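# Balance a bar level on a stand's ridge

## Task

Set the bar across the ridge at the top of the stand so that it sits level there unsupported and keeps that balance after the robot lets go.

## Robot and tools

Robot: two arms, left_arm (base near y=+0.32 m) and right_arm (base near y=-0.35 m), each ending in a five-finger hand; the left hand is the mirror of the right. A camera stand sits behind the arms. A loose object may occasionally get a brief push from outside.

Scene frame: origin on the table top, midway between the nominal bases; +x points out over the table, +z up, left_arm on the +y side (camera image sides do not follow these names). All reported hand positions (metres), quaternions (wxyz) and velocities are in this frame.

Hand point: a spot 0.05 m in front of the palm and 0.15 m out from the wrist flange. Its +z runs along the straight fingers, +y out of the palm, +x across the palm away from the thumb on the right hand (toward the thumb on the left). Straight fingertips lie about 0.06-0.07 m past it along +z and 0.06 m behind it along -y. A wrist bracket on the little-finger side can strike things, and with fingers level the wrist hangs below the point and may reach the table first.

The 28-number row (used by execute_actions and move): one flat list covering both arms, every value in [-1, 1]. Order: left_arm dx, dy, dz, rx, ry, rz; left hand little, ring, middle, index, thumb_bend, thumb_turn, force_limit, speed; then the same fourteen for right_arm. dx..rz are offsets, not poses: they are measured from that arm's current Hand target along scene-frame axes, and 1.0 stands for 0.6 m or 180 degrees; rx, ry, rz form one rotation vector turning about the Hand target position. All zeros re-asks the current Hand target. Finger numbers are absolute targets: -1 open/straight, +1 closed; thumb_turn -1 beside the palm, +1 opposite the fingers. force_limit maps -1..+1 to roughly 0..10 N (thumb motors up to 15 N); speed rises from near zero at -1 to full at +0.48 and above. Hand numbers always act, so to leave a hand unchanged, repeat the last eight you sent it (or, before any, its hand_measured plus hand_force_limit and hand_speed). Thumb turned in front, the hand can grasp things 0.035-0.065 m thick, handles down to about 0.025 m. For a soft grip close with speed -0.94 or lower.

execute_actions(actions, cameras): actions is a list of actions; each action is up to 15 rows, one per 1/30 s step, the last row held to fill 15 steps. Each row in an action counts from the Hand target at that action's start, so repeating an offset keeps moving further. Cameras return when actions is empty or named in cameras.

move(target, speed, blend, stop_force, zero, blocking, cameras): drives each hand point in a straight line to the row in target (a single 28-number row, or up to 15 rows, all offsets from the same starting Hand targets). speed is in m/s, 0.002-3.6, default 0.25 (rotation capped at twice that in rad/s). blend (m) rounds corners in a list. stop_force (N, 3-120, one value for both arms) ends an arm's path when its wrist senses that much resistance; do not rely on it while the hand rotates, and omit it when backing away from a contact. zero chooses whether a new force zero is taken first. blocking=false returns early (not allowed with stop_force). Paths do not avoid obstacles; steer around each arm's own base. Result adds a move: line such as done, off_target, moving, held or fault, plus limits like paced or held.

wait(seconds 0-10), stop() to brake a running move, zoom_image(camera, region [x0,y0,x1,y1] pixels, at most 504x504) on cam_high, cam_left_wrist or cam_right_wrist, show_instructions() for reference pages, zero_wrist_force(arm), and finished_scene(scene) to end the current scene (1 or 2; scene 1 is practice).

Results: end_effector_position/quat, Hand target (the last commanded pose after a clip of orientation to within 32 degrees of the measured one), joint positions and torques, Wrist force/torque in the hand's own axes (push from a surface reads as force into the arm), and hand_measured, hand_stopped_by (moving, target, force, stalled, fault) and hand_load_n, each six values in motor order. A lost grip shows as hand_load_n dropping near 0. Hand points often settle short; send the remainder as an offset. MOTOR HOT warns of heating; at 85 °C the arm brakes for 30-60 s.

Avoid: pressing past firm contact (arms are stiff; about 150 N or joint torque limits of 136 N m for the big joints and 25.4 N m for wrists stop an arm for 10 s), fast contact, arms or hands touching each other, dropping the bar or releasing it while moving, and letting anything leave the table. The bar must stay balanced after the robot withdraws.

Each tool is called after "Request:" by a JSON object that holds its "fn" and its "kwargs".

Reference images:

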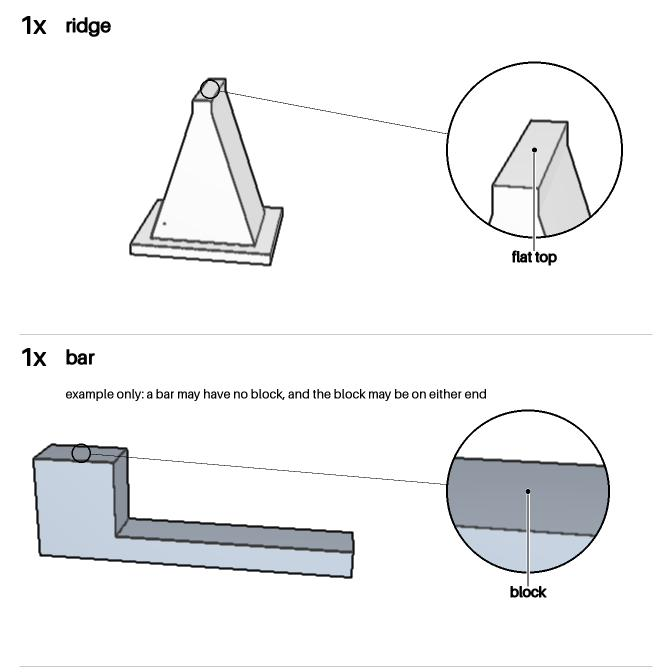

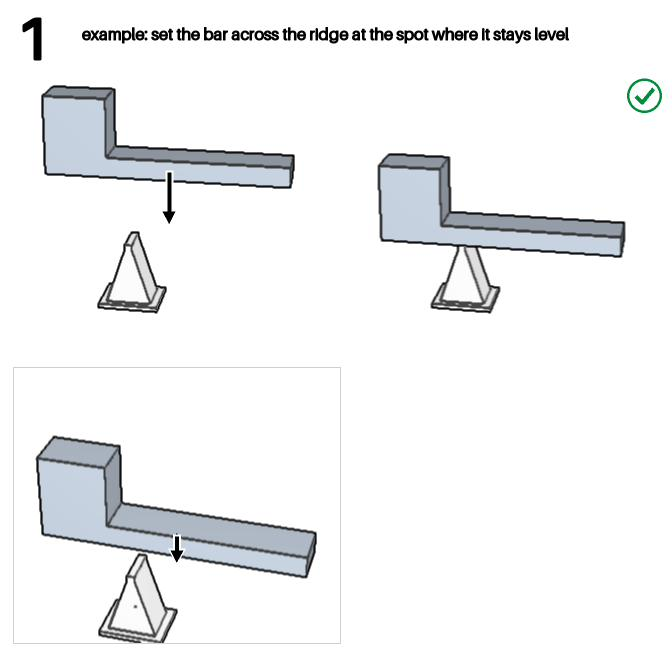

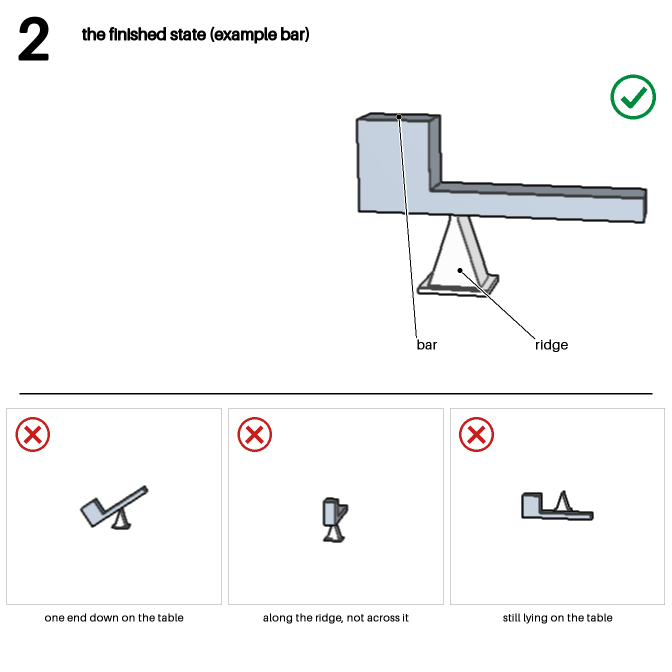

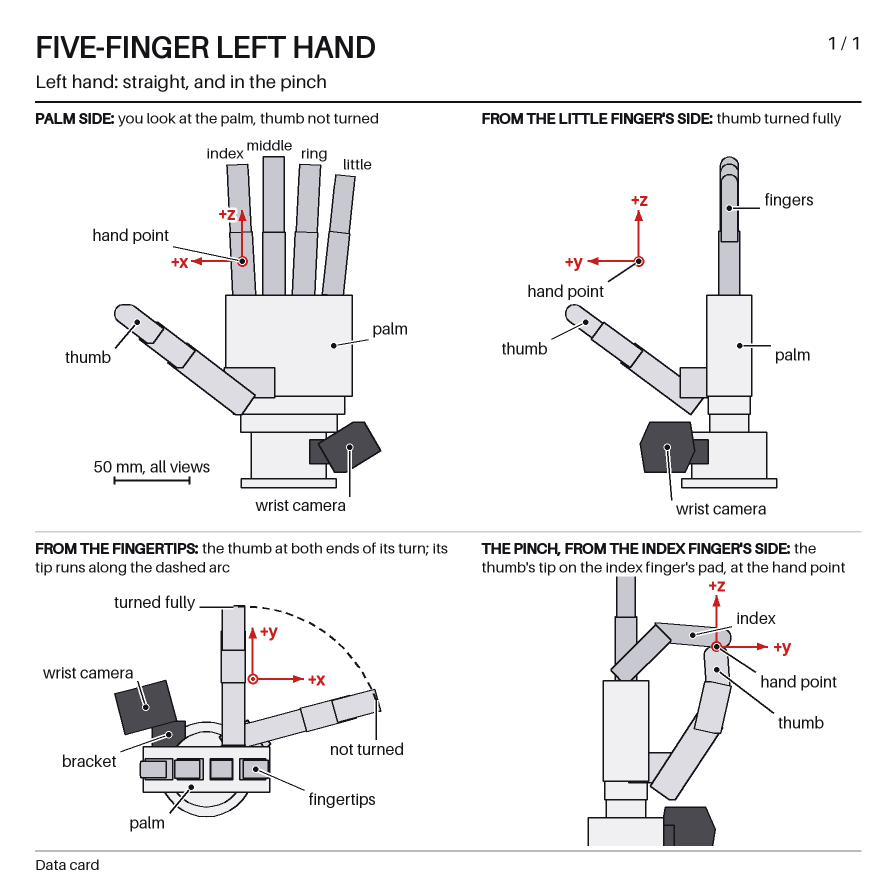

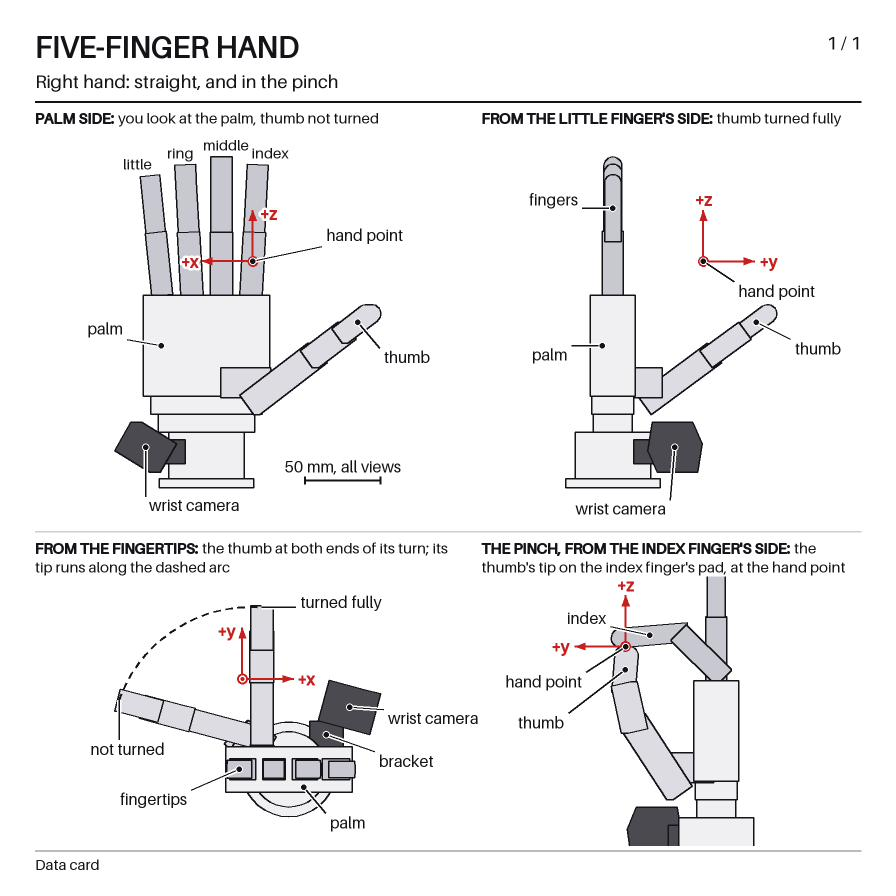

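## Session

Request:
{"fn": "execute_actions", "kwargs": {"actions": []}}

Request:
{"fn": "zoom_image", "kwargs": {"camera": "cam_high", "region": [240, 60, 440, 240]}}

Scene clock: 0.00 s.
left_arm: end_effector_position=(+0.6520, +0.1063, +0.1491) hand_measured=(-1.000, -1.000, -1.000, -1.000, -1.000, -1.000) hand_load_n=(+0.0, +0.0, +0.0, +0.0, +0.0, +0.0) hand_stopped_by=(target, target, target, target, target, target) hand_force_limit=0.00 hand_speed=-0.80 end_effector_quat_wxyz=(-0.068, +0.927, +0.361, +0.073) | right_arm: end_effector_position=(+0.3327, -0.2729, +0.1078) hand_measured=(-1.000, -1.000, -1.000, -1.000, -1.000, -1.000) hand_load_n=(-0.5, +0.0, +0.0, +0.0, +0.0, +0.0) hand_stopped_by=(target, target, target, target, target, target) hand_force_limit=0.00 hand_speed=-0.80 end_effector_quat_wxyz=(-0.170, -0.081, +0.909, -0.372)
Joint positions: left_arm=[2.95 -2.446 -0.788 1.72 -1.763 0.664] | right_arm=[0.171 -1.044 1.747 1.376 2.274 -1.378]
Joint velocities: within noise
Joint torques (N m): no reading
Wrist force (N): no reading
Wrist torque (N m): no reading
Wrist force, peak (N): no reading
Hand target: left_arm +0.6520, +0.1063, +0.1491; -0.068, +0.927, +0.361, +0.073 | right_arm +0.3327, -0.2729, +0.1078; -0.170, -0.081, +0.909, -0.372
camera_calibration:
cam_left_wrist: T_world_to_cam=[[-0.472779, 0.879844, 0.0485208, 0.215292], [0.666496, 0.321032, 0.672846, -0.572776], [0.576423, 0.350447, -0.73819, -0.18852], [0, 0, 0, 1]] pos_world=[0.592205, 0.0605221, 0.23578]
cam_right_wrist: T_world_to_cam=[[-0.500399, 0.697302, -0.513196, 0.407325], [0.831946, 0.55138, -0.0620172, -0.128396], [0.239721, -0.457985, -0.856028, 0.00783093], [0, 0, 0, 1]] pos_world=[0.308767, -0.209647, 0.207778]

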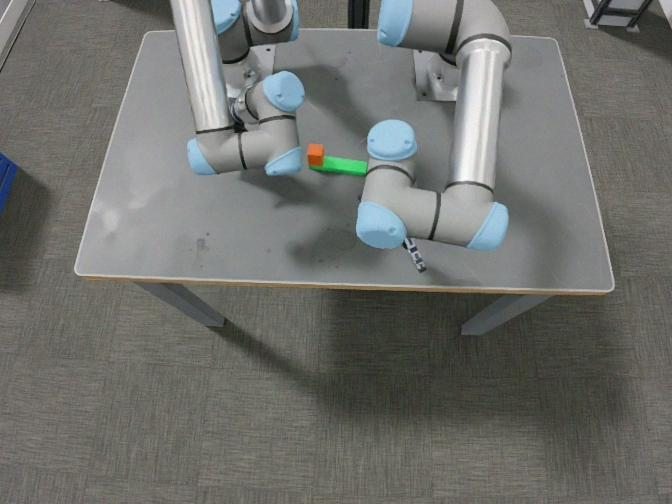

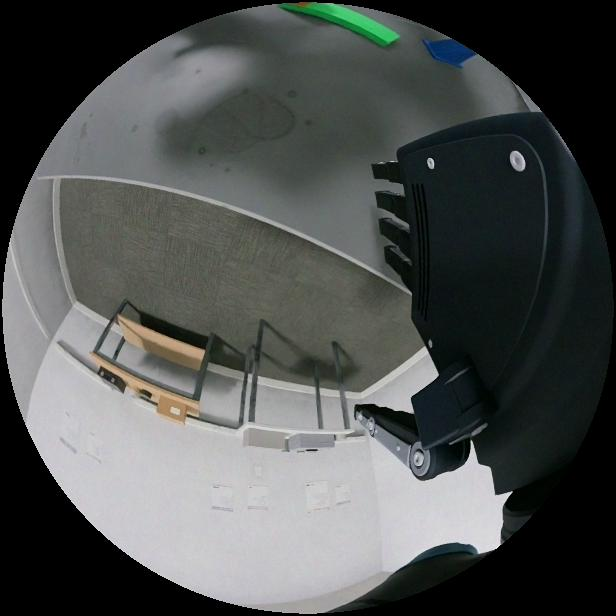

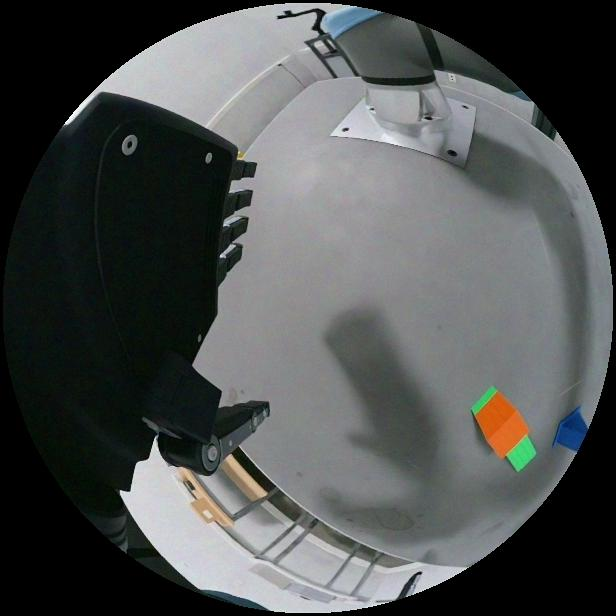

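Scaled by 2.520 from the camera's 672x504 image, which has a finer 960x720 frame.

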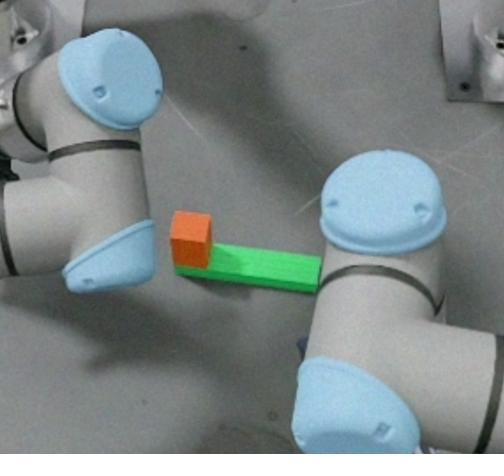

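Request:
{"fn": "move", "kwargs": {"target": [[-0.1,0.2,0.3,0,0,0,-1,-1,-1,-1,-1,-1,0,-0.8,0,0,0,0,0,0,-1,-1,-1,-1,-1,-1,0,-0.8],[-0.4,0.55,0.35,0,0,0,-1,-1,-1,-1,-1,-1,0,-0.8,0,0,0,0,0,0,-1,-1,-1,-1,-1,-1,0,-0.8]], "blend": 0.05, "speed": 0.3, "cameras": ["all"]}}

Request:
{"fn": "zoom_image", "kwargs": {"camera": "cam_high", "region": [300, 130, 400, 210]}}

Scene clock: 12.30 s.
left_arm: end_effector_position=(+0.4120, +0.4362, +0.3590) hand_measured=(-1.000, -1.000, -1.000, -1.000, -1.000, -1.000) hand_load_n=(+0.0, +0.0, +0.0, +0.0, -0.5, +0.0) hand_stopped_by=(target, target, target, target, target, target) hand_force_limit=0.00 hand_speed=-0.80 end_effector_quat_wxyz=(-0.068, +0.927, +0.361, +0.073) | right_arm: end_effector_position=(+0.3327, -0.2729, +0.1078) hand_measured=(-1.000, -1.000, -1.000, -1.000, -1.000, -1.000) hand_load_n=(+0.0, +0.0, +0.0, +0.0, +0.0, +0.0) hand_stopped_by=(target, target, target, target, target, target) hand_force_limit=0.00 hand_speed=-0.80 end_effector_quat_wxyz=(-0.170, -0.081, +0.909, -0.372)
Joint positions: left_arm=[3.767 -1.665 -1.387 1.66 -1.661 1.483] | right_arm=[0.171 -1.044 1.747 1.376 2.274 -1.378]
Joint torques (N m): left_arm=[10.19 25.93 16.1 -3.03 -0.97 1.99] | right_arm=[0.54 -31.45 -16.23 3.06 0.98 -0.01]
Wrist force (N): left_arm=[0.0 0.1 -0.2] | right_arm=[0.1 0.3 -0.1]
Wrist torque (N m): left_arm=[0.03 -0.02 0.06] | right_arm=[0.06 -0.02 0.03]
Wrist force, peak (N): left_arm=[0.3 -2.7 -0.4] | right_arm=[-0.2 0.7 0.2]
Hand target: left_arm +0.4120, +0.4363, +0.3591; -0.068, +0.927, +0.361, +0.073 | right_arm +0.3327, -0.2729, +0.1078; -0.170, -0.081, +0.909, -0.372
Off the commanded pose: left_arm 0.000 m, 0 deg | right_arm 0.000 m, 0 deg.
move: done
camera_calibration:
cam_left_wrist: T_world_to_cam=[[-0.47293, 0.879768, 0.0484281, -0.198541], [0.666311, 0.321139, 0.672978, -0.660157], [0.576512, 0.35054, -0.738076, -0.0109822], [0, 0, 0, 1]] pos_world=[0.352305, 0.390522, 0.44578]
cam_right_wrist: T_world_to_cam=[[-0.500399, 0.697302, -0.513196, 0.407325], [0.831946, 0.55138, -0.0620172, -0.128396], [0.239721, -0.457985, -0.856028, 0.00783093], [0, 0, 0, 1]] pos_world=[0.308767, -0.209647, 0.207778]

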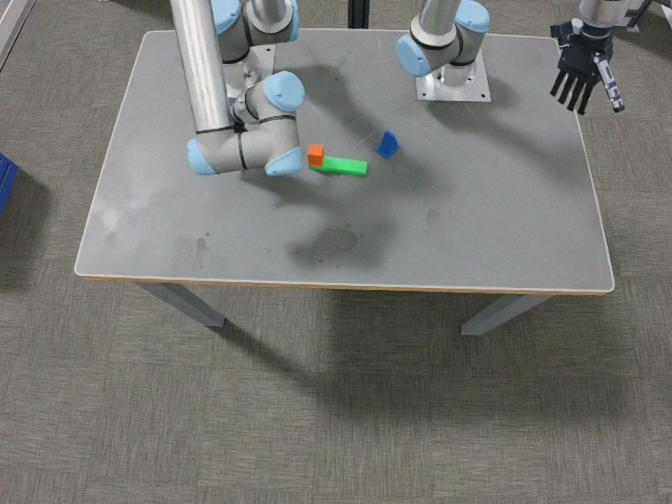

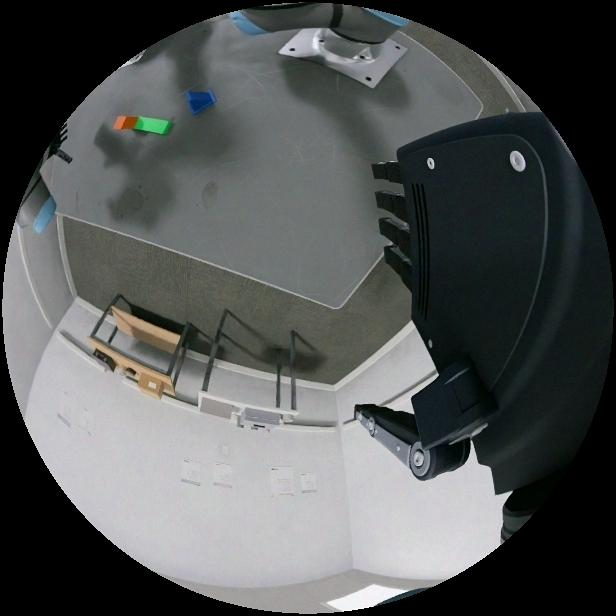

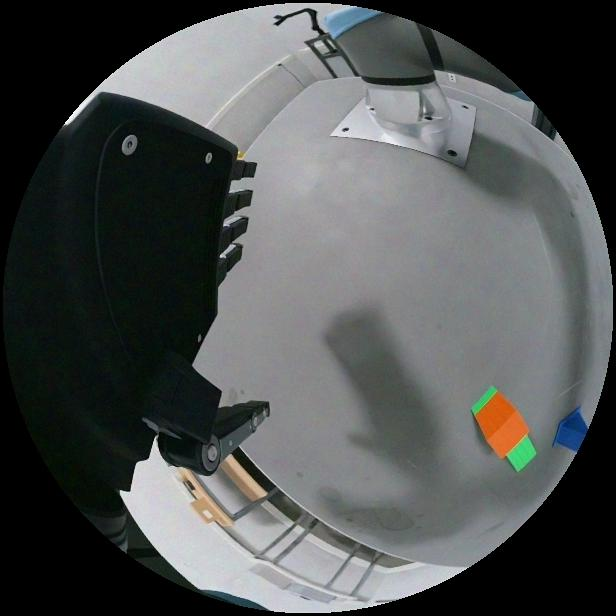

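Scaled by 5.040 from the camera's 672x504 image, which has a finer 960x720 frame.

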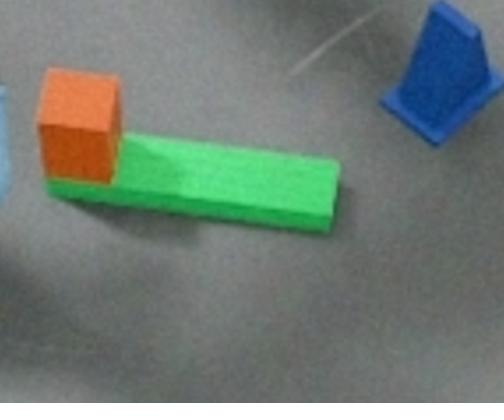

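Request:
{"fn": "zoom_image", "kwargs": {"camera": "cam_high", "region": [302, 135, 342, 180]}}

Request:
{"fn": "zoom_image", "kwargs": {"camera": "cam_high", "region": [335, 150, 375, 185]}}

Request:
{"fn": "zoom_image", "kwargs": {"camera": "cam_high", "region": [365, 120, 410, 165]}}

Scaled by 11.200 from the camera's 672x504 image, which has a finer 960x720 frame.

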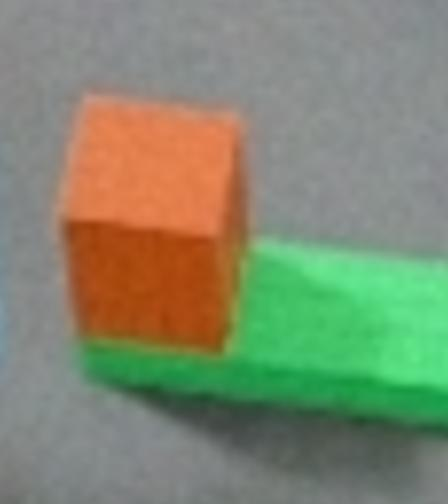

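Scaled by 12.600 from the camera's 672x504 image, which has a finer 960x720 frame.

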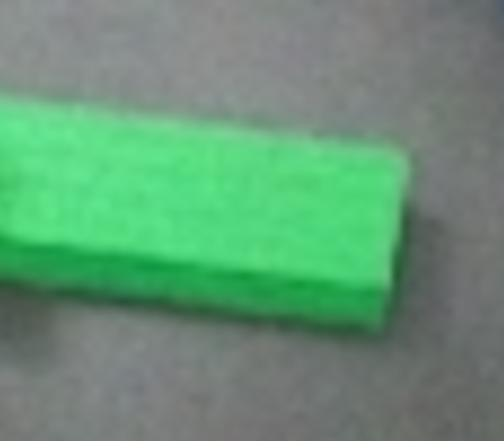

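Scaled by 11.200 from the camera's 672x504 image, which has a finer 960x720 frame.

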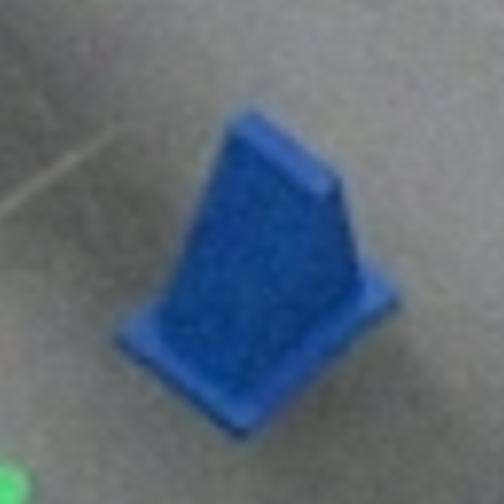

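Request:
{"fn": "move", "kwargs": {"target": [[0,0,0,0,0,0,-1,-1,-1,-1,-1,-1,0,-0.8,0,0.1,0.17,0,0,0,-1,-1,-0.1,-0.1,-1,1,0,0],[0,0,0,0,0,0,-1,-1,-1,-1,-1,-1,0,-0.8,0.0673,0.4423,0.1537,0.0629,-0.1203,0.4561,-1,-1,-0.1,-0.1,-1,1,0,0]], "blend": 0.04, "speed": 0.3, "cameras": ["all"]}}

Request:
{"fn": "zoom_image", "kwargs": {"camera": "cam_high", "region": [270, 80, 410, 200]}}

Request:
{"fn": "zoom_image", "kwargs": {"camera": "cam_right_wrist", "region": [200, 160, 500, 460]}}

Scene clock: 242.17 s.
left_arm: end_effector_position=(+0.4120, +0.4363, +0.3591) hand_measured=(-1.000, -1.000, -1.000, -1.000, -1.000, -1.000) hand_load_n=(+0.5, +0.0, +0.0, +0.0, +0.0, +0.0) hand_stopped_by=(target, target, target, target, target, target) hand_force_limit=0.00 hand_speed=-0.80 end_effector_quat_wxyz=(-0.068, +0.927, +0.361, +0.073) | right_arm: end_effector_position=(+0.3731, -0.0077, +0.2000) hand_measured=(-1.000, -1.000, -0.100, -0.100, -1.000, +1.000) hand_load_n=(+0.0, +0.0, +0.0, +0.0, +0.0, +0.0) hand_stopped_by=(target, target, target, target, target, target) hand_force_limit=0.00 hand_speed=0.00 end_effector_quat_wxyz=(+0.281, -0.603, +0.677, -0.316)
Joint positions: left_arm=[3.767 -1.665 -1.387 1.66 -1.661 1.483] | right_arm=[0.61 -1.394 1.672 0.569 2.11 -2.616]
Joint torques (N m): left_arm=[10.48 29 11.67 -3.31 0.81 2.3] | right_arm=[7.02 -18.79 -34.88 -0.37 -0.48 -1.12]
Wrist force (N): left_arm=[0.1 -0.1 -0.4] | right_arm=[0.5 0.4 0.1]
Wrist torque (N m): left_arm=[0.01 -0.05 0.00] | right_arm=[0.07 0.00 -0.02]
Wrist force, peak (N): left_arm=[0.0 0.3 -0.7] | right_arm=[-0.7 0.7 2.1]
Hand target: left_arm +0.4120, +0.4363, +0.3591; -0.068, +0.927, +0.361, +0.073 | right_arm +0.3731, -0.0076, +0.2000; +0.281, -0.603, +0.676, -0.316
Off the commanded pose: left_arm 0.000 m, 0 deg | right_arm 0.000 m, 0 deg.
move: done
camera_calibration:
cam_left_wrist: T_world_to_cam=[[-0.472779, 0.879844, 0.0485208, -0.198713], [0.666496, 0.321032, 0.672846, -0.660055], [0.576423, 0.350447, -0.73819, -0.0108059], [0, 0, 0, 1]] pos_world=[0.352205, 0.390522, 0.44578]
cam_right_wrist: T_world_to_cam=[[-0.664869, -0.185991, -0.723434, 0.386504], [-0.458745, 0.866006, 0.198962, 0.129332], [0.589493, 0.464156, -0.661103, 0.0361398], [0, 0, 0, 1]] pos_world=[0.295001, -0.0568902, 0.27777]

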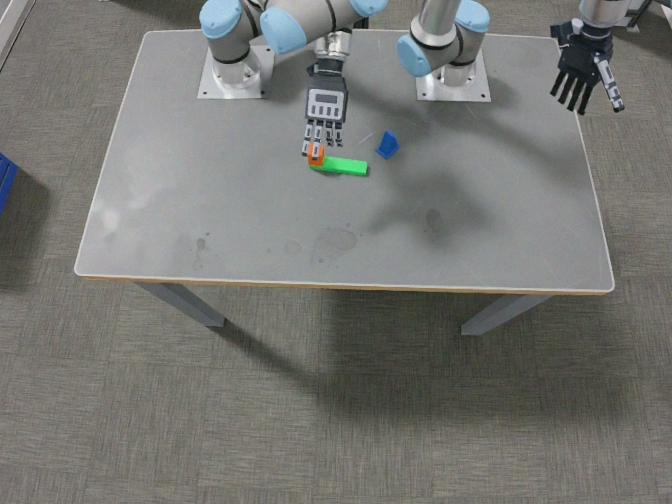

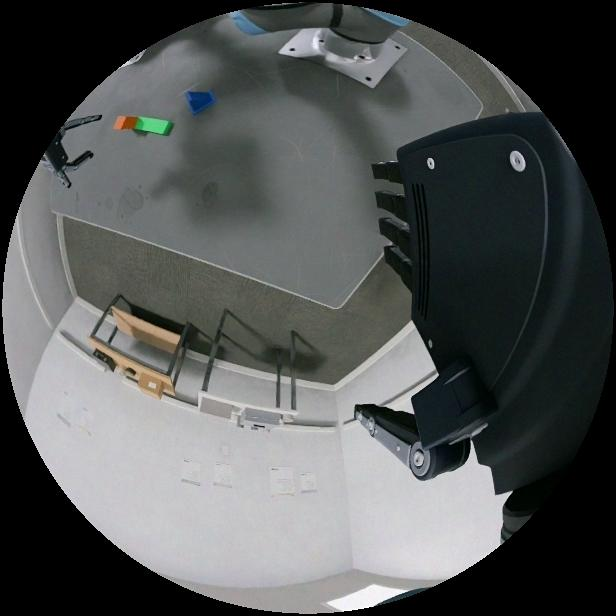

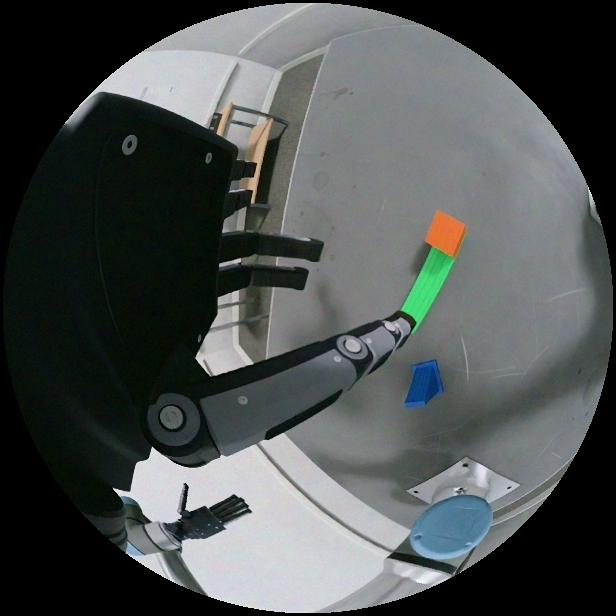

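Scaled by 3.600 from the camera's 672x504 image, which has a finer 960x720 frame.

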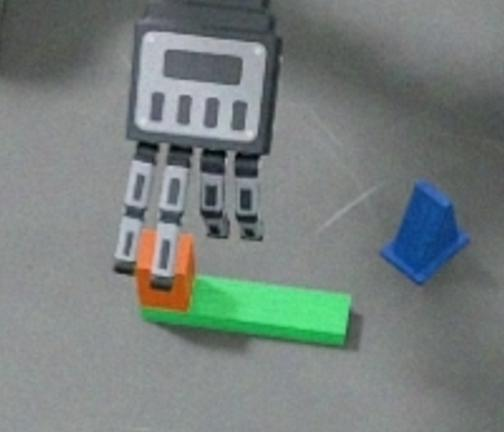

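Scaled by 1.680 from the camera's 616x616 image, which has a finer 880x880 frame.

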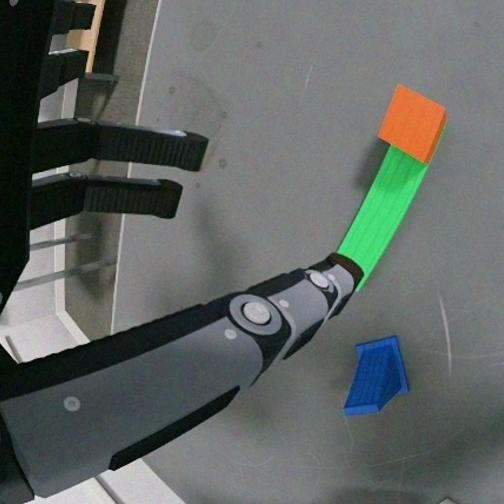

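Request:
{"fn": "move", "kwargs": {"target": [[0,0,0,0,0,0,-1,-1,-1,-1,-1,-1,0,-0.8,-0.0475,-0.045,-0.17,0,0,0,-1,-1,-0.1,-0.1,-1,1,0,0]], "speed": 0.2, "cameras": ["cam_high","cam_right_wrist"]}}

Request:
{"fn": "zoom_image", "kwargs": {"camera": "cam_right_wrist", "region": [200, 100, 500, 400]}}

Scene clock: 301.17 s.
left_arm: end_effector_position=(+0.4120, +0.4363, +0.3591) hand_measured=(-1.000, -1.000, -1.000, -1.000, -1.000, -1.000) hand_load_n=(+0.0, +0.0, +0.0, +0.0, +0.0, +0.0) hand_stopped_by=(target, target, target, target, target, target) hand_force_limit=0.00 hand_speed=-0.80 end_effector_quat_wxyz=(-0.068, +0.927, +0.361, +0.073) | right_arm: end_effector_position=(+0.3447, -0.0346, +0.0981) hand_measured=(-1.000, -1.000, -0.100, -0.100, -1.000, +1.000) hand_load_n=(+0.0, +0.0, +0.0, +0.0, +0.0, +0.0) hand_stopped_by=(target, target, target, target, target, target) hand_force_limit=0.00 hand_speed=0.00 end_effector_quat_wxyz=(+0.281, -0.603, +0.676, -0.316)
Joint positions: left_arm=[3.767 -1.665 -1.387 1.66 -1.661 1.483] | right_arm=[0.594 -1.385 1.946 0.279 2.099 -2.63]
Joint torques (N m): left_arm=[10.37 28.84 11.75 -3.13 0.89 2.29] | right_arm=[7.98 -28.09 -12.65 -0.84 2 1.54]
Wrist force (N): left_arm=[0.1 0.1 -0.3] | right_arm=[0.6 0.7 -0.2]
Wrist torque (N m): left_arm=[0.03 -0.03 -0.01] | right_arm=[0.12 0.00 0.14]
Wrist force, peak (N): left_arm=[-0.2 -0.1 -0.8] | right_arm=[1.4 2.5 0.8]
Hand target: left_arm +0.4120, +0.4363, +0.3591; -0.068, +0.927, +0.361, +0.073 | right_arm +0.3446, -0.0346, +0.0980; +0.281, -0.603, +0.676, -0.316
Off the commanded pose: left_arm 0.000 m, 0 deg | right_arm 0.000 m, 0 deg.
move: done
camera_calibration:
cam_right_wrist: T_world_to_cam=[[-0.664777, -0.18629, -0.723442, 0.288852], [-0.459155, 0.865785, 0.198978, 0.159964], [0.589278, 0.464448, -0.66109, -0.00191897], [0, 0, 0, 1]] pos_world=[0.266601, -0.0837927, 0.17587]
Images, in order (width x height): cam_high 672x504, cam_right_wrist 616x616.

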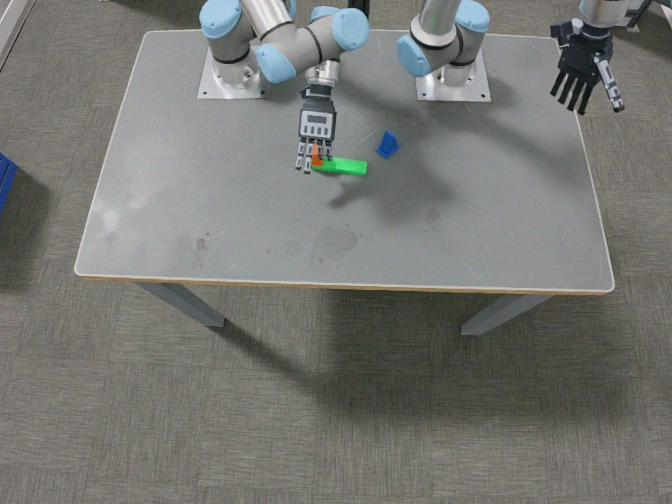

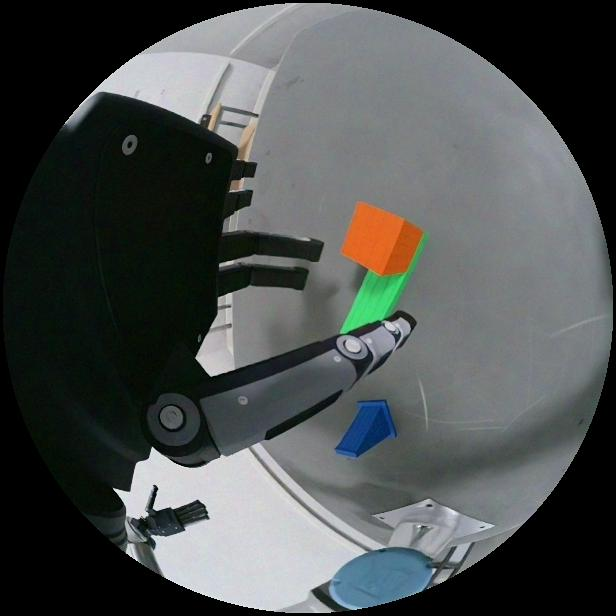

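Scaled by 1.680 from the camera's 616x616 image, which has a finer 880x880 frame.

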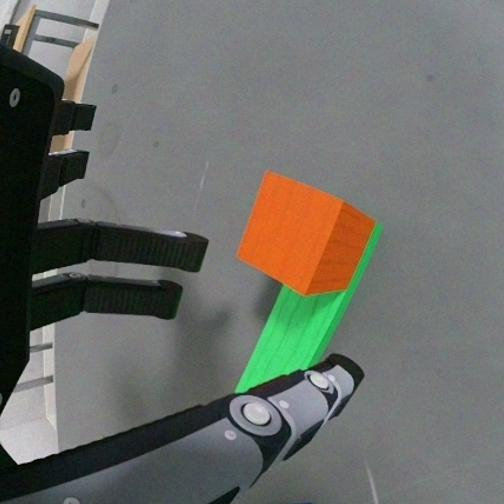

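Request:
{"fn": "move", "kwargs": {"target": [[0,0,0,0,0,0,-1,-1,-1,-1,-1,-1,0,-0.8,-0.0033,0,-0.1,0,0,0,-1,-1,-0.1,-0.1,-1,1,0,0]], "speed": 0.08, "stop_force": 5, "cameras": ["cam_high","cam_right_wrist"]}}

Request:
{"fn": "zoom_image", "kwargs": {"camera": "cam_right_wrist", "region": [200, 160, 460, 420]}}

Request:
{"fn": "zoom_image", "kwargs": {"camera": "cam_high", "region": [280, 100, 400, 190]}}

Scene clock: 357.27 s.
left_arm: end_effector_position=(+0.4120, +0.4363, +0.3591) hand_measured=(-1.000, -1.000, -1.000, -1.000, -1.000, -1.000) hand_load_n=(+0.0, +0.0, +0.0, +0.0, +0.0, +0.0) hand_stopped_by=(target, target, target, target, target, target) hand_force_limit=0.00 hand_speed=-0.80 end_effector_quat_wxyz=(-0.068, +0.927, +0.361, +0.073) | right_arm: end_effector_position=(+0.3426, -0.0345, +0.0380) hand_measured=(-1.000, -1.000, -0.100, -0.100, -1.000, +1.000) hand_load_n=(+0.0, +0.0, +0.0, +0.0, +0.0, +0.0) hand_stopped_by=(target, target, target, target, target, target) hand_force_limit=0.00 hand_speed=0.00 end_effector_quat_wxyz=(+0.281, -0.603, +0.676, -0.316)
Joint positions: left_arm=[3.767 -1.665 -1.387 1.66 -1.661 1.483] | right_arm=[0.597 -1.295 2.02 0.117 2.102 -2.627]
Joint torques (N m): left_arm=[9.75 28.25 11.58 -2.93 0.71 2.26] | right_arm=[-3.77 -23.27 -29.97 -0.79 -0.4 -1.62]
Wrist force (N): left_arm=[0.2 0.1 -0.5] | right_arm=[0.6 0.8 0.4]
Wrist torque (N m): left_arm=[0.03 -0.05 -0.01] | right_arm=[0.11 -0.03 -0.01]
Wrist force, peak (N): left_arm=[0.0 -0.2 -0.7] | right_arm=[0.9 1.6 0.6]
Hand target: left_arm +0.4120, +0.4363, +0.3591; -0.068, +0.927, +0.361, +0.073 | right_arm +0.3426, -0.0346, +0.0380; +0.281, -0.603, +0.676, -0.316
Off the commanded pose: left_arm 0.000 m, 0 deg | right_arm 0.000 m, 0 deg.
move: done
camera_calibration:
cam_right_wrist: T_world_to_cam=[[-0.664633, -0.1862, -0.723597, 0.243983], [-0.459215, 0.865744, 0.199017, 0.17088], [0.589393, 0.46456, -0.660908, -0.0405026], [0, 0, 0, 1]] pos_world=[0.264501, -0.0836927, 0.115769]
Images, in order (width x height): cam_high 672x504, cam_right_wrist 616x616.

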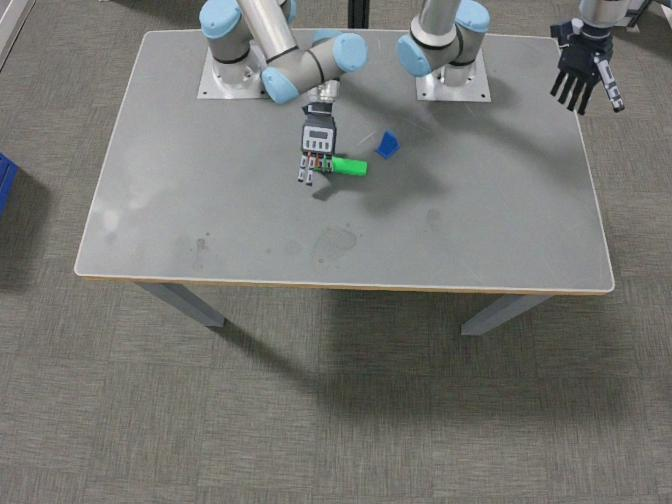

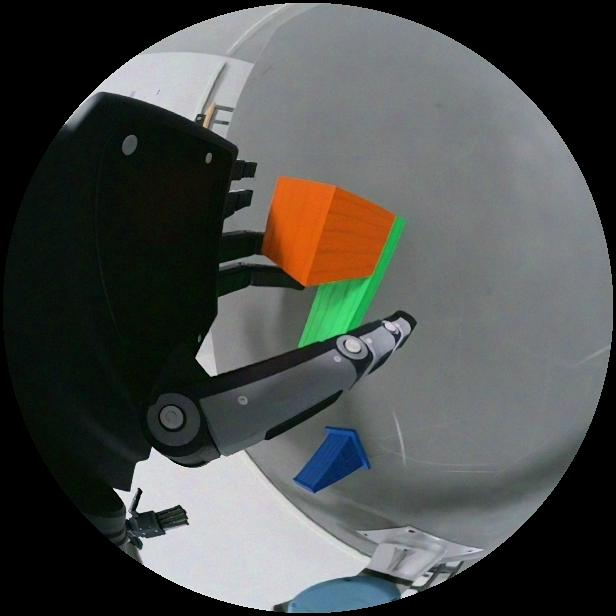

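Scaled by 1.938 from the camera's 616x616 image, which has a finer 880x880 frame.

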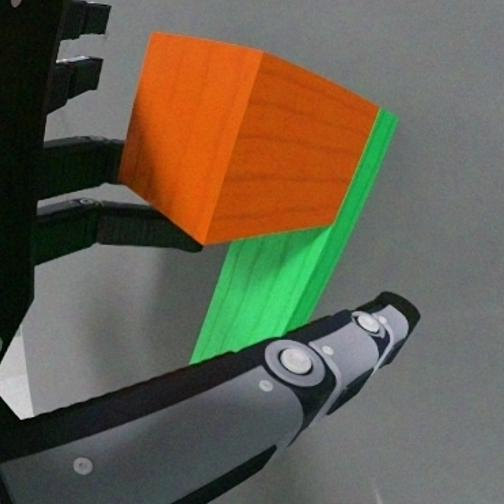

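Scaled by 4.200 from the camera's 672x504 image, which has a finer 960x720 frame.

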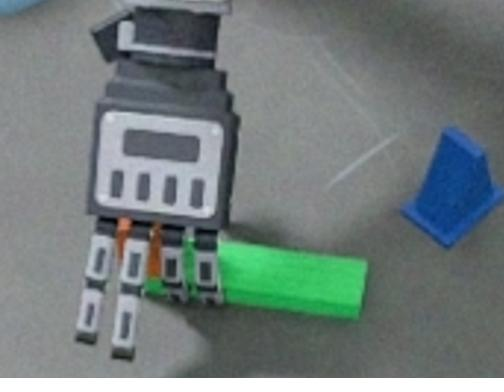

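Request:
{"fn": "move", "kwargs": {"target": [[0,0,0,0,0,0,-1,-1,-1,-1,-1,-1,0,-0.8,0,0,-0.045,0,0,0,-1,-1,0,0,-1,1,0,0]], "speed": 0.015, "stop_force": 3, "cameras": ["cam_right_wrist"]}}

Request:
{"fn": "zoom_image", "kwargs": {"camera": "cam_right_wrist", "region": [200, 160, 460, 420]}}

Scene clock: 386.77 s.
left_arm: end_effector_position=(+0.4120, +0.4363, +0.3591) hand_measured=(-1.000, -1.000, -1.000, -1.000, -1.000, -1.000) hand_load_n=(+0.0, +0.0, +0.5, -0.5, +0.0, +0.0) hand_stopped_by=(target, target, target, target, target, target) hand_force_limit=0.00 hand_speed=-0.80 end_effector_quat_wxyz=(-0.068, +0.927, +0.361, +0.073) | right_arm: end_effector_position=(+0.3426, -0.0346, +0.0223) hand_measured=(-1.000, -1.000, +0.000, +0.000, -1.000, +1.000) hand_load_n=(+0.0, +0.0, -0.5, +0.0, +0.0, +0.0) hand_stopped_by=(target, target, target, target, target, target) hand_force_limit=0.00 hand_speed=0.00 end_effector_quat_wxyz=(+0.281, -0.603, +0.676, -0.316)
Joint positions: left_arm=[3.767 -1.665 -1.387 1.66 -1.661 1.483] | right_arm=[0.597 -1.267 2.034 0.074 2.102 -2.627]
Joint torques (N m): left_arm=[9.73 28.15 11.65 -2.74 0.7 2.31] | right_arm=[-5.19 -26.68 -28.42 -0.33 -0.47 -0.55]
Wrist force (N): left_arm=[0.2 0.2 -0.4] | right_arm=[0.2 -2.1 -1.4]
Wrist torque (N m): left_arm=[0.06 -0.05 -0.01] | right_arm=[0.10 0.01 -0.08]
Wrist force, peak (N): left_arm=[0.0 0.3 -0.7] | right_arm=[1.9 -14.7 -7.4]
Hand target: left_arm +0.4120, +0.4363, +0.3591; -0.068, +0.927, +0.361, +0.073 | right_arm +0.3426, -0.0346, +0.0223; +0.281, -0.603, +0.676, -0.316 (not the last commanded pose)
Off the commanded pose: left_arm 0.000 m, 0 deg | right_arm 0.011 m, 0 deg.
move: contact (right_arm)
camera_calibration:
cam_right_wrist: T_world_to_cam=[[-0.664694, -0.186226, -0.723534, 0.23263], [-0.459141, 0.865797, 0.19896, 0.173994], [0.589382, 0.464451, -0.660995, -0.050876], [0, 0, 0, 1]] pos_world=[0.264501, -0.0836924, 0.100069]
Images, in order (width x height): cam_right_wrist 616x616.

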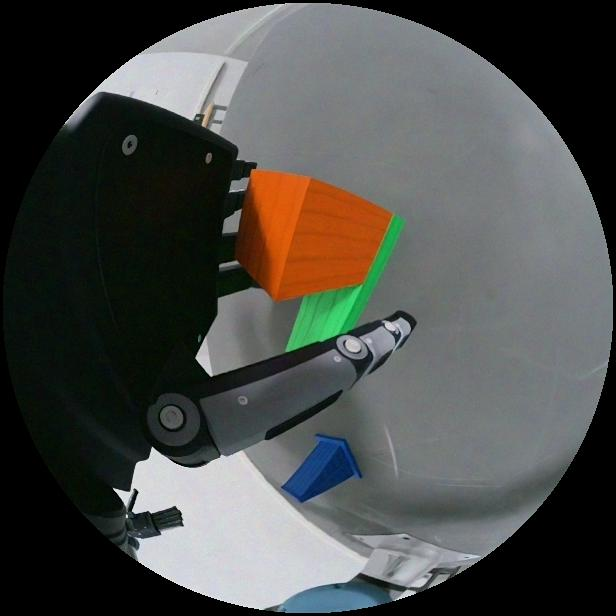

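Scaled by 1.938 from the camera's 616x616 image, which has a finer 880x880 frame.

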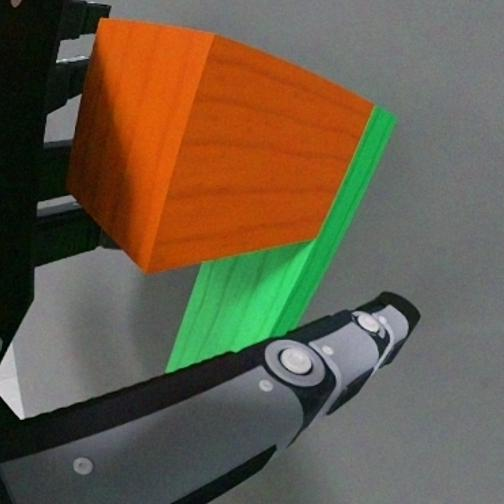

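Request:
{"fn": "move", "kwargs": {"target": [[0,0,0,0,0,0,-1,-1,-1,-1,-1,-1,0,-0.8,0,0,0.0075,0,0,0,-1,-1,0.1,0.1,-1,1,0,-0.3],[0,0,0,0,0,0,-1,-1,-1,-1,-1,-1,0,-0.8,0,0,0.0075,0,0,0,-1,-1,0.1,0.1,-0.45,1,-0.4,-0.9]], "speed": 0.02, "cameras": ["cam_right_wrist"]}}

Request:
{"fn": "zoom_image", "kwargs": {"camera": "cam_right_wrist", "region": [200, 160, 460, 420]}}

Scene clock: 407.90 s.
left_arm: end_effector_position=(+0.4120, +0.4363, +0.3591) hand_measured=(-1.000, -1.000, -1.000, -1.000, -1.000, -1.000) hand_load_n=(+0.0, +0.0, +0.0, +0.0, +0.0, +0.0) hand_stopped_by=(target, target, target, target, target, target) hand_force_limit=0.00 hand_speed=-0.80 end_effector_quat_wxyz=(-0.068, +0.927, +0.361, +0.073) | right_arm: end_effector_position=(+0.3426, -0.0346, +0.0268) hand_measured=(-1.000, -1.000, +0.100, +0.100, -0.696, +1.000) hand_load_n=(+0.0, +0.0, +2.0, +0.0, +4.5, +0.0) hand_stopped_by=(target, target, target, target, force, target) hand_force_limit=-0.40 hand_speed=-0.90 end_effector_quat_wxyz=(+0.281, -0.603, +0.676, -0.316)
Joint positions: left_arm=[3.767 -1.665 -1.387 1.66 -1.661 1.483] | right_arm=[0.597 -1.275 2.03 0.086 2.102 -2.627]
Joint torques (N m): left_arm=[9.86 28.21 11.63 -2.47 0.56 2.3] | right_arm=[-5.19 -16.86 -5.16 -0.71 -0.35 -0.43]
Wrist force (N): left_arm=[0.0 0.2 -0.7] | right_arm=[0.9 -0.2 -1.0]
Wrist torque (N m): left_arm=[0.07 -0.02 -0.02] | right_arm=[0.05 -0.05 -0.02]
Wrist force, peak (N): left_arm=[-0.2 0.1 -0.8] | right_arm=[0.6 -2.7 -1.4]
Hand target: left_arm +0.4120, +0.4363, +0.3591; -0.068, +0.927, +0.361, +0.073 | right_arm +0.3426, -0.0346, +0.0268; +0.281, -0.603, +0.676, -0.316
Off the commanded pose: left_arm 0.000 m, 0 deg | right_arm 0.000 m, 0 deg.
move: done
camera_calibration:
cam_right_wrist: T_world_to_cam=[[-0.664683, -0.186217, -0.723546, 0.235885], [-0.459191, 0.865757, 0.199017, 0.173103], [0.589355, 0.46453, -0.660964, -0.0478909], [0, 0, 0, 1]] pos_world=[0.264501, -0.0836927, 0.104569]
Images, in order (width x height): cam_right_wrist 616x616.

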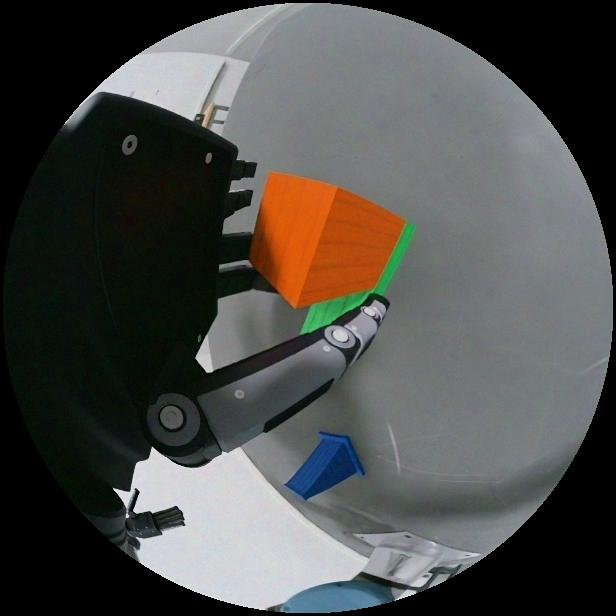

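Scaled by 1.938 from the camera's 616x616 image, which has a finer 880x880 frame.

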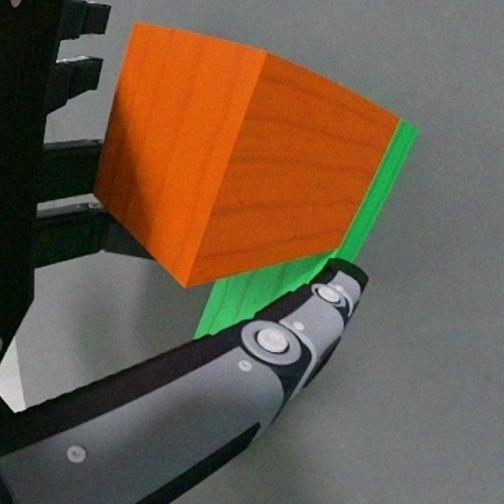

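Request:
{"fn": "move", "kwargs": {"target": [[0,0,0,0,0,0,-1,-1,-1,-1,-1,-1,0,-0.8,0,0,0,0,0,0,-1,-1,0.1,0.4,-0.45,1,-0.6,-0.94]], "cameras": ["cam_right_wrist"]}}

Scene clock: 419.50 s.
left_arm: end_effector_position=(+0.4120, +0.4363, +0.3591) hand_measured=(-1.000, -1.000, -1.000, -1.000, -1.000, -1.000) hand_load_n=(+0.0, +0.0, +0.0, +0.0, +0.0, +0.0) hand_stopped_by=(target, target, target, target, target, target) hand_force_limit=0.00 hand_speed=-0.80 end_effector_quat_wxyz=(-0.068, +0.927, +0.361, +0.073) | right_arm: end_effector_position=(+0.3426, -0.0346, +0.0268) hand_measured=(-1.000, -1.000, +0.100, +0.132, -0.696, +1.000) hand_load_n=(+0.0, +0.0, +1.5, +1.5, +5.0, -0.5) hand_stopped_by=(target, target, target, force, force, target) hand_force_limit=-0.60 hand_speed=-0.94 end_effector_quat_wxyz=(+0.281, -0.603, +0.676, -0.316)
Joint positions: left_arm=[3.767 -1.665 -1.387 1.66 -1.661 1.483] | right_arm=[0.597 -1.275 2.03 0.086 2.102 -2.627]
Joint torques (N m): left_arm=[9.82 28.24 11.54 -2.36 0.64 2.11] | right_arm=[-6.79 -19.78 -9.32 -0.35 -0.18 -0.31]
Wrist force (N): left_arm=[0.2 0.3 -0.7] | right_arm=[0.7 0.1 -0.6]
Wrist torque (N m): left_arm=[0.10 -0.07 0.00] | right_arm=[0.10 -0.01 -0.01]
Wrist force, peak (N): left_arm=[-0.1 0.0 -0.8] | right_arm=[1.1 -0.3 -1.3]
Hand target: left_arm +0.4120, +0.4363, +0.3591; -0.068, +0.927, +0.361, +0.073 | right_arm +0.3426, -0.0346, +0.0268; +0.281, -0.603, +0.676, -0.316
Off the commanded pose: left_arm 0.000 m, 0 deg | right_arm 0.000 m, 0 deg.
move: done
camera_calibration:
cam_right_wrist: T_world_to_cam=[[-0.664683, -0.186217, -0.723546, 0.235885], [-0.459191, 0.865757, 0.199017, 0.173103], [0.589355, 0.46453, -0.660964, -0.0478909], [0, 0, 0, 1]] pos_world=[0.264501, -0.0836927, 0.104569]
Images, in order (width x height): cam_right_wrist 616x616.

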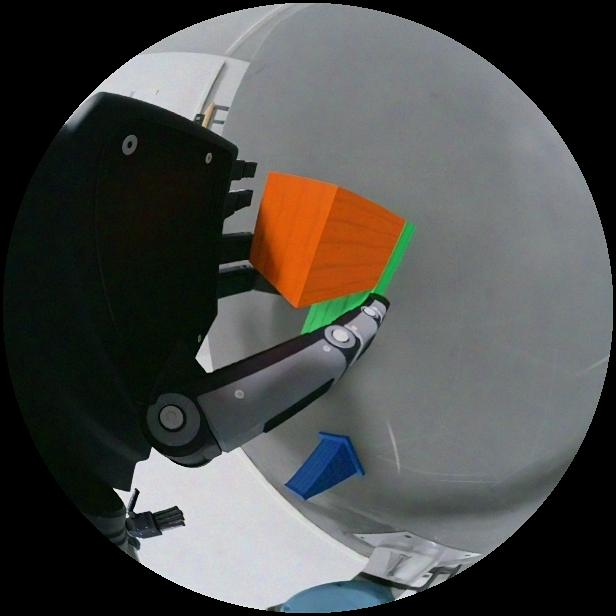

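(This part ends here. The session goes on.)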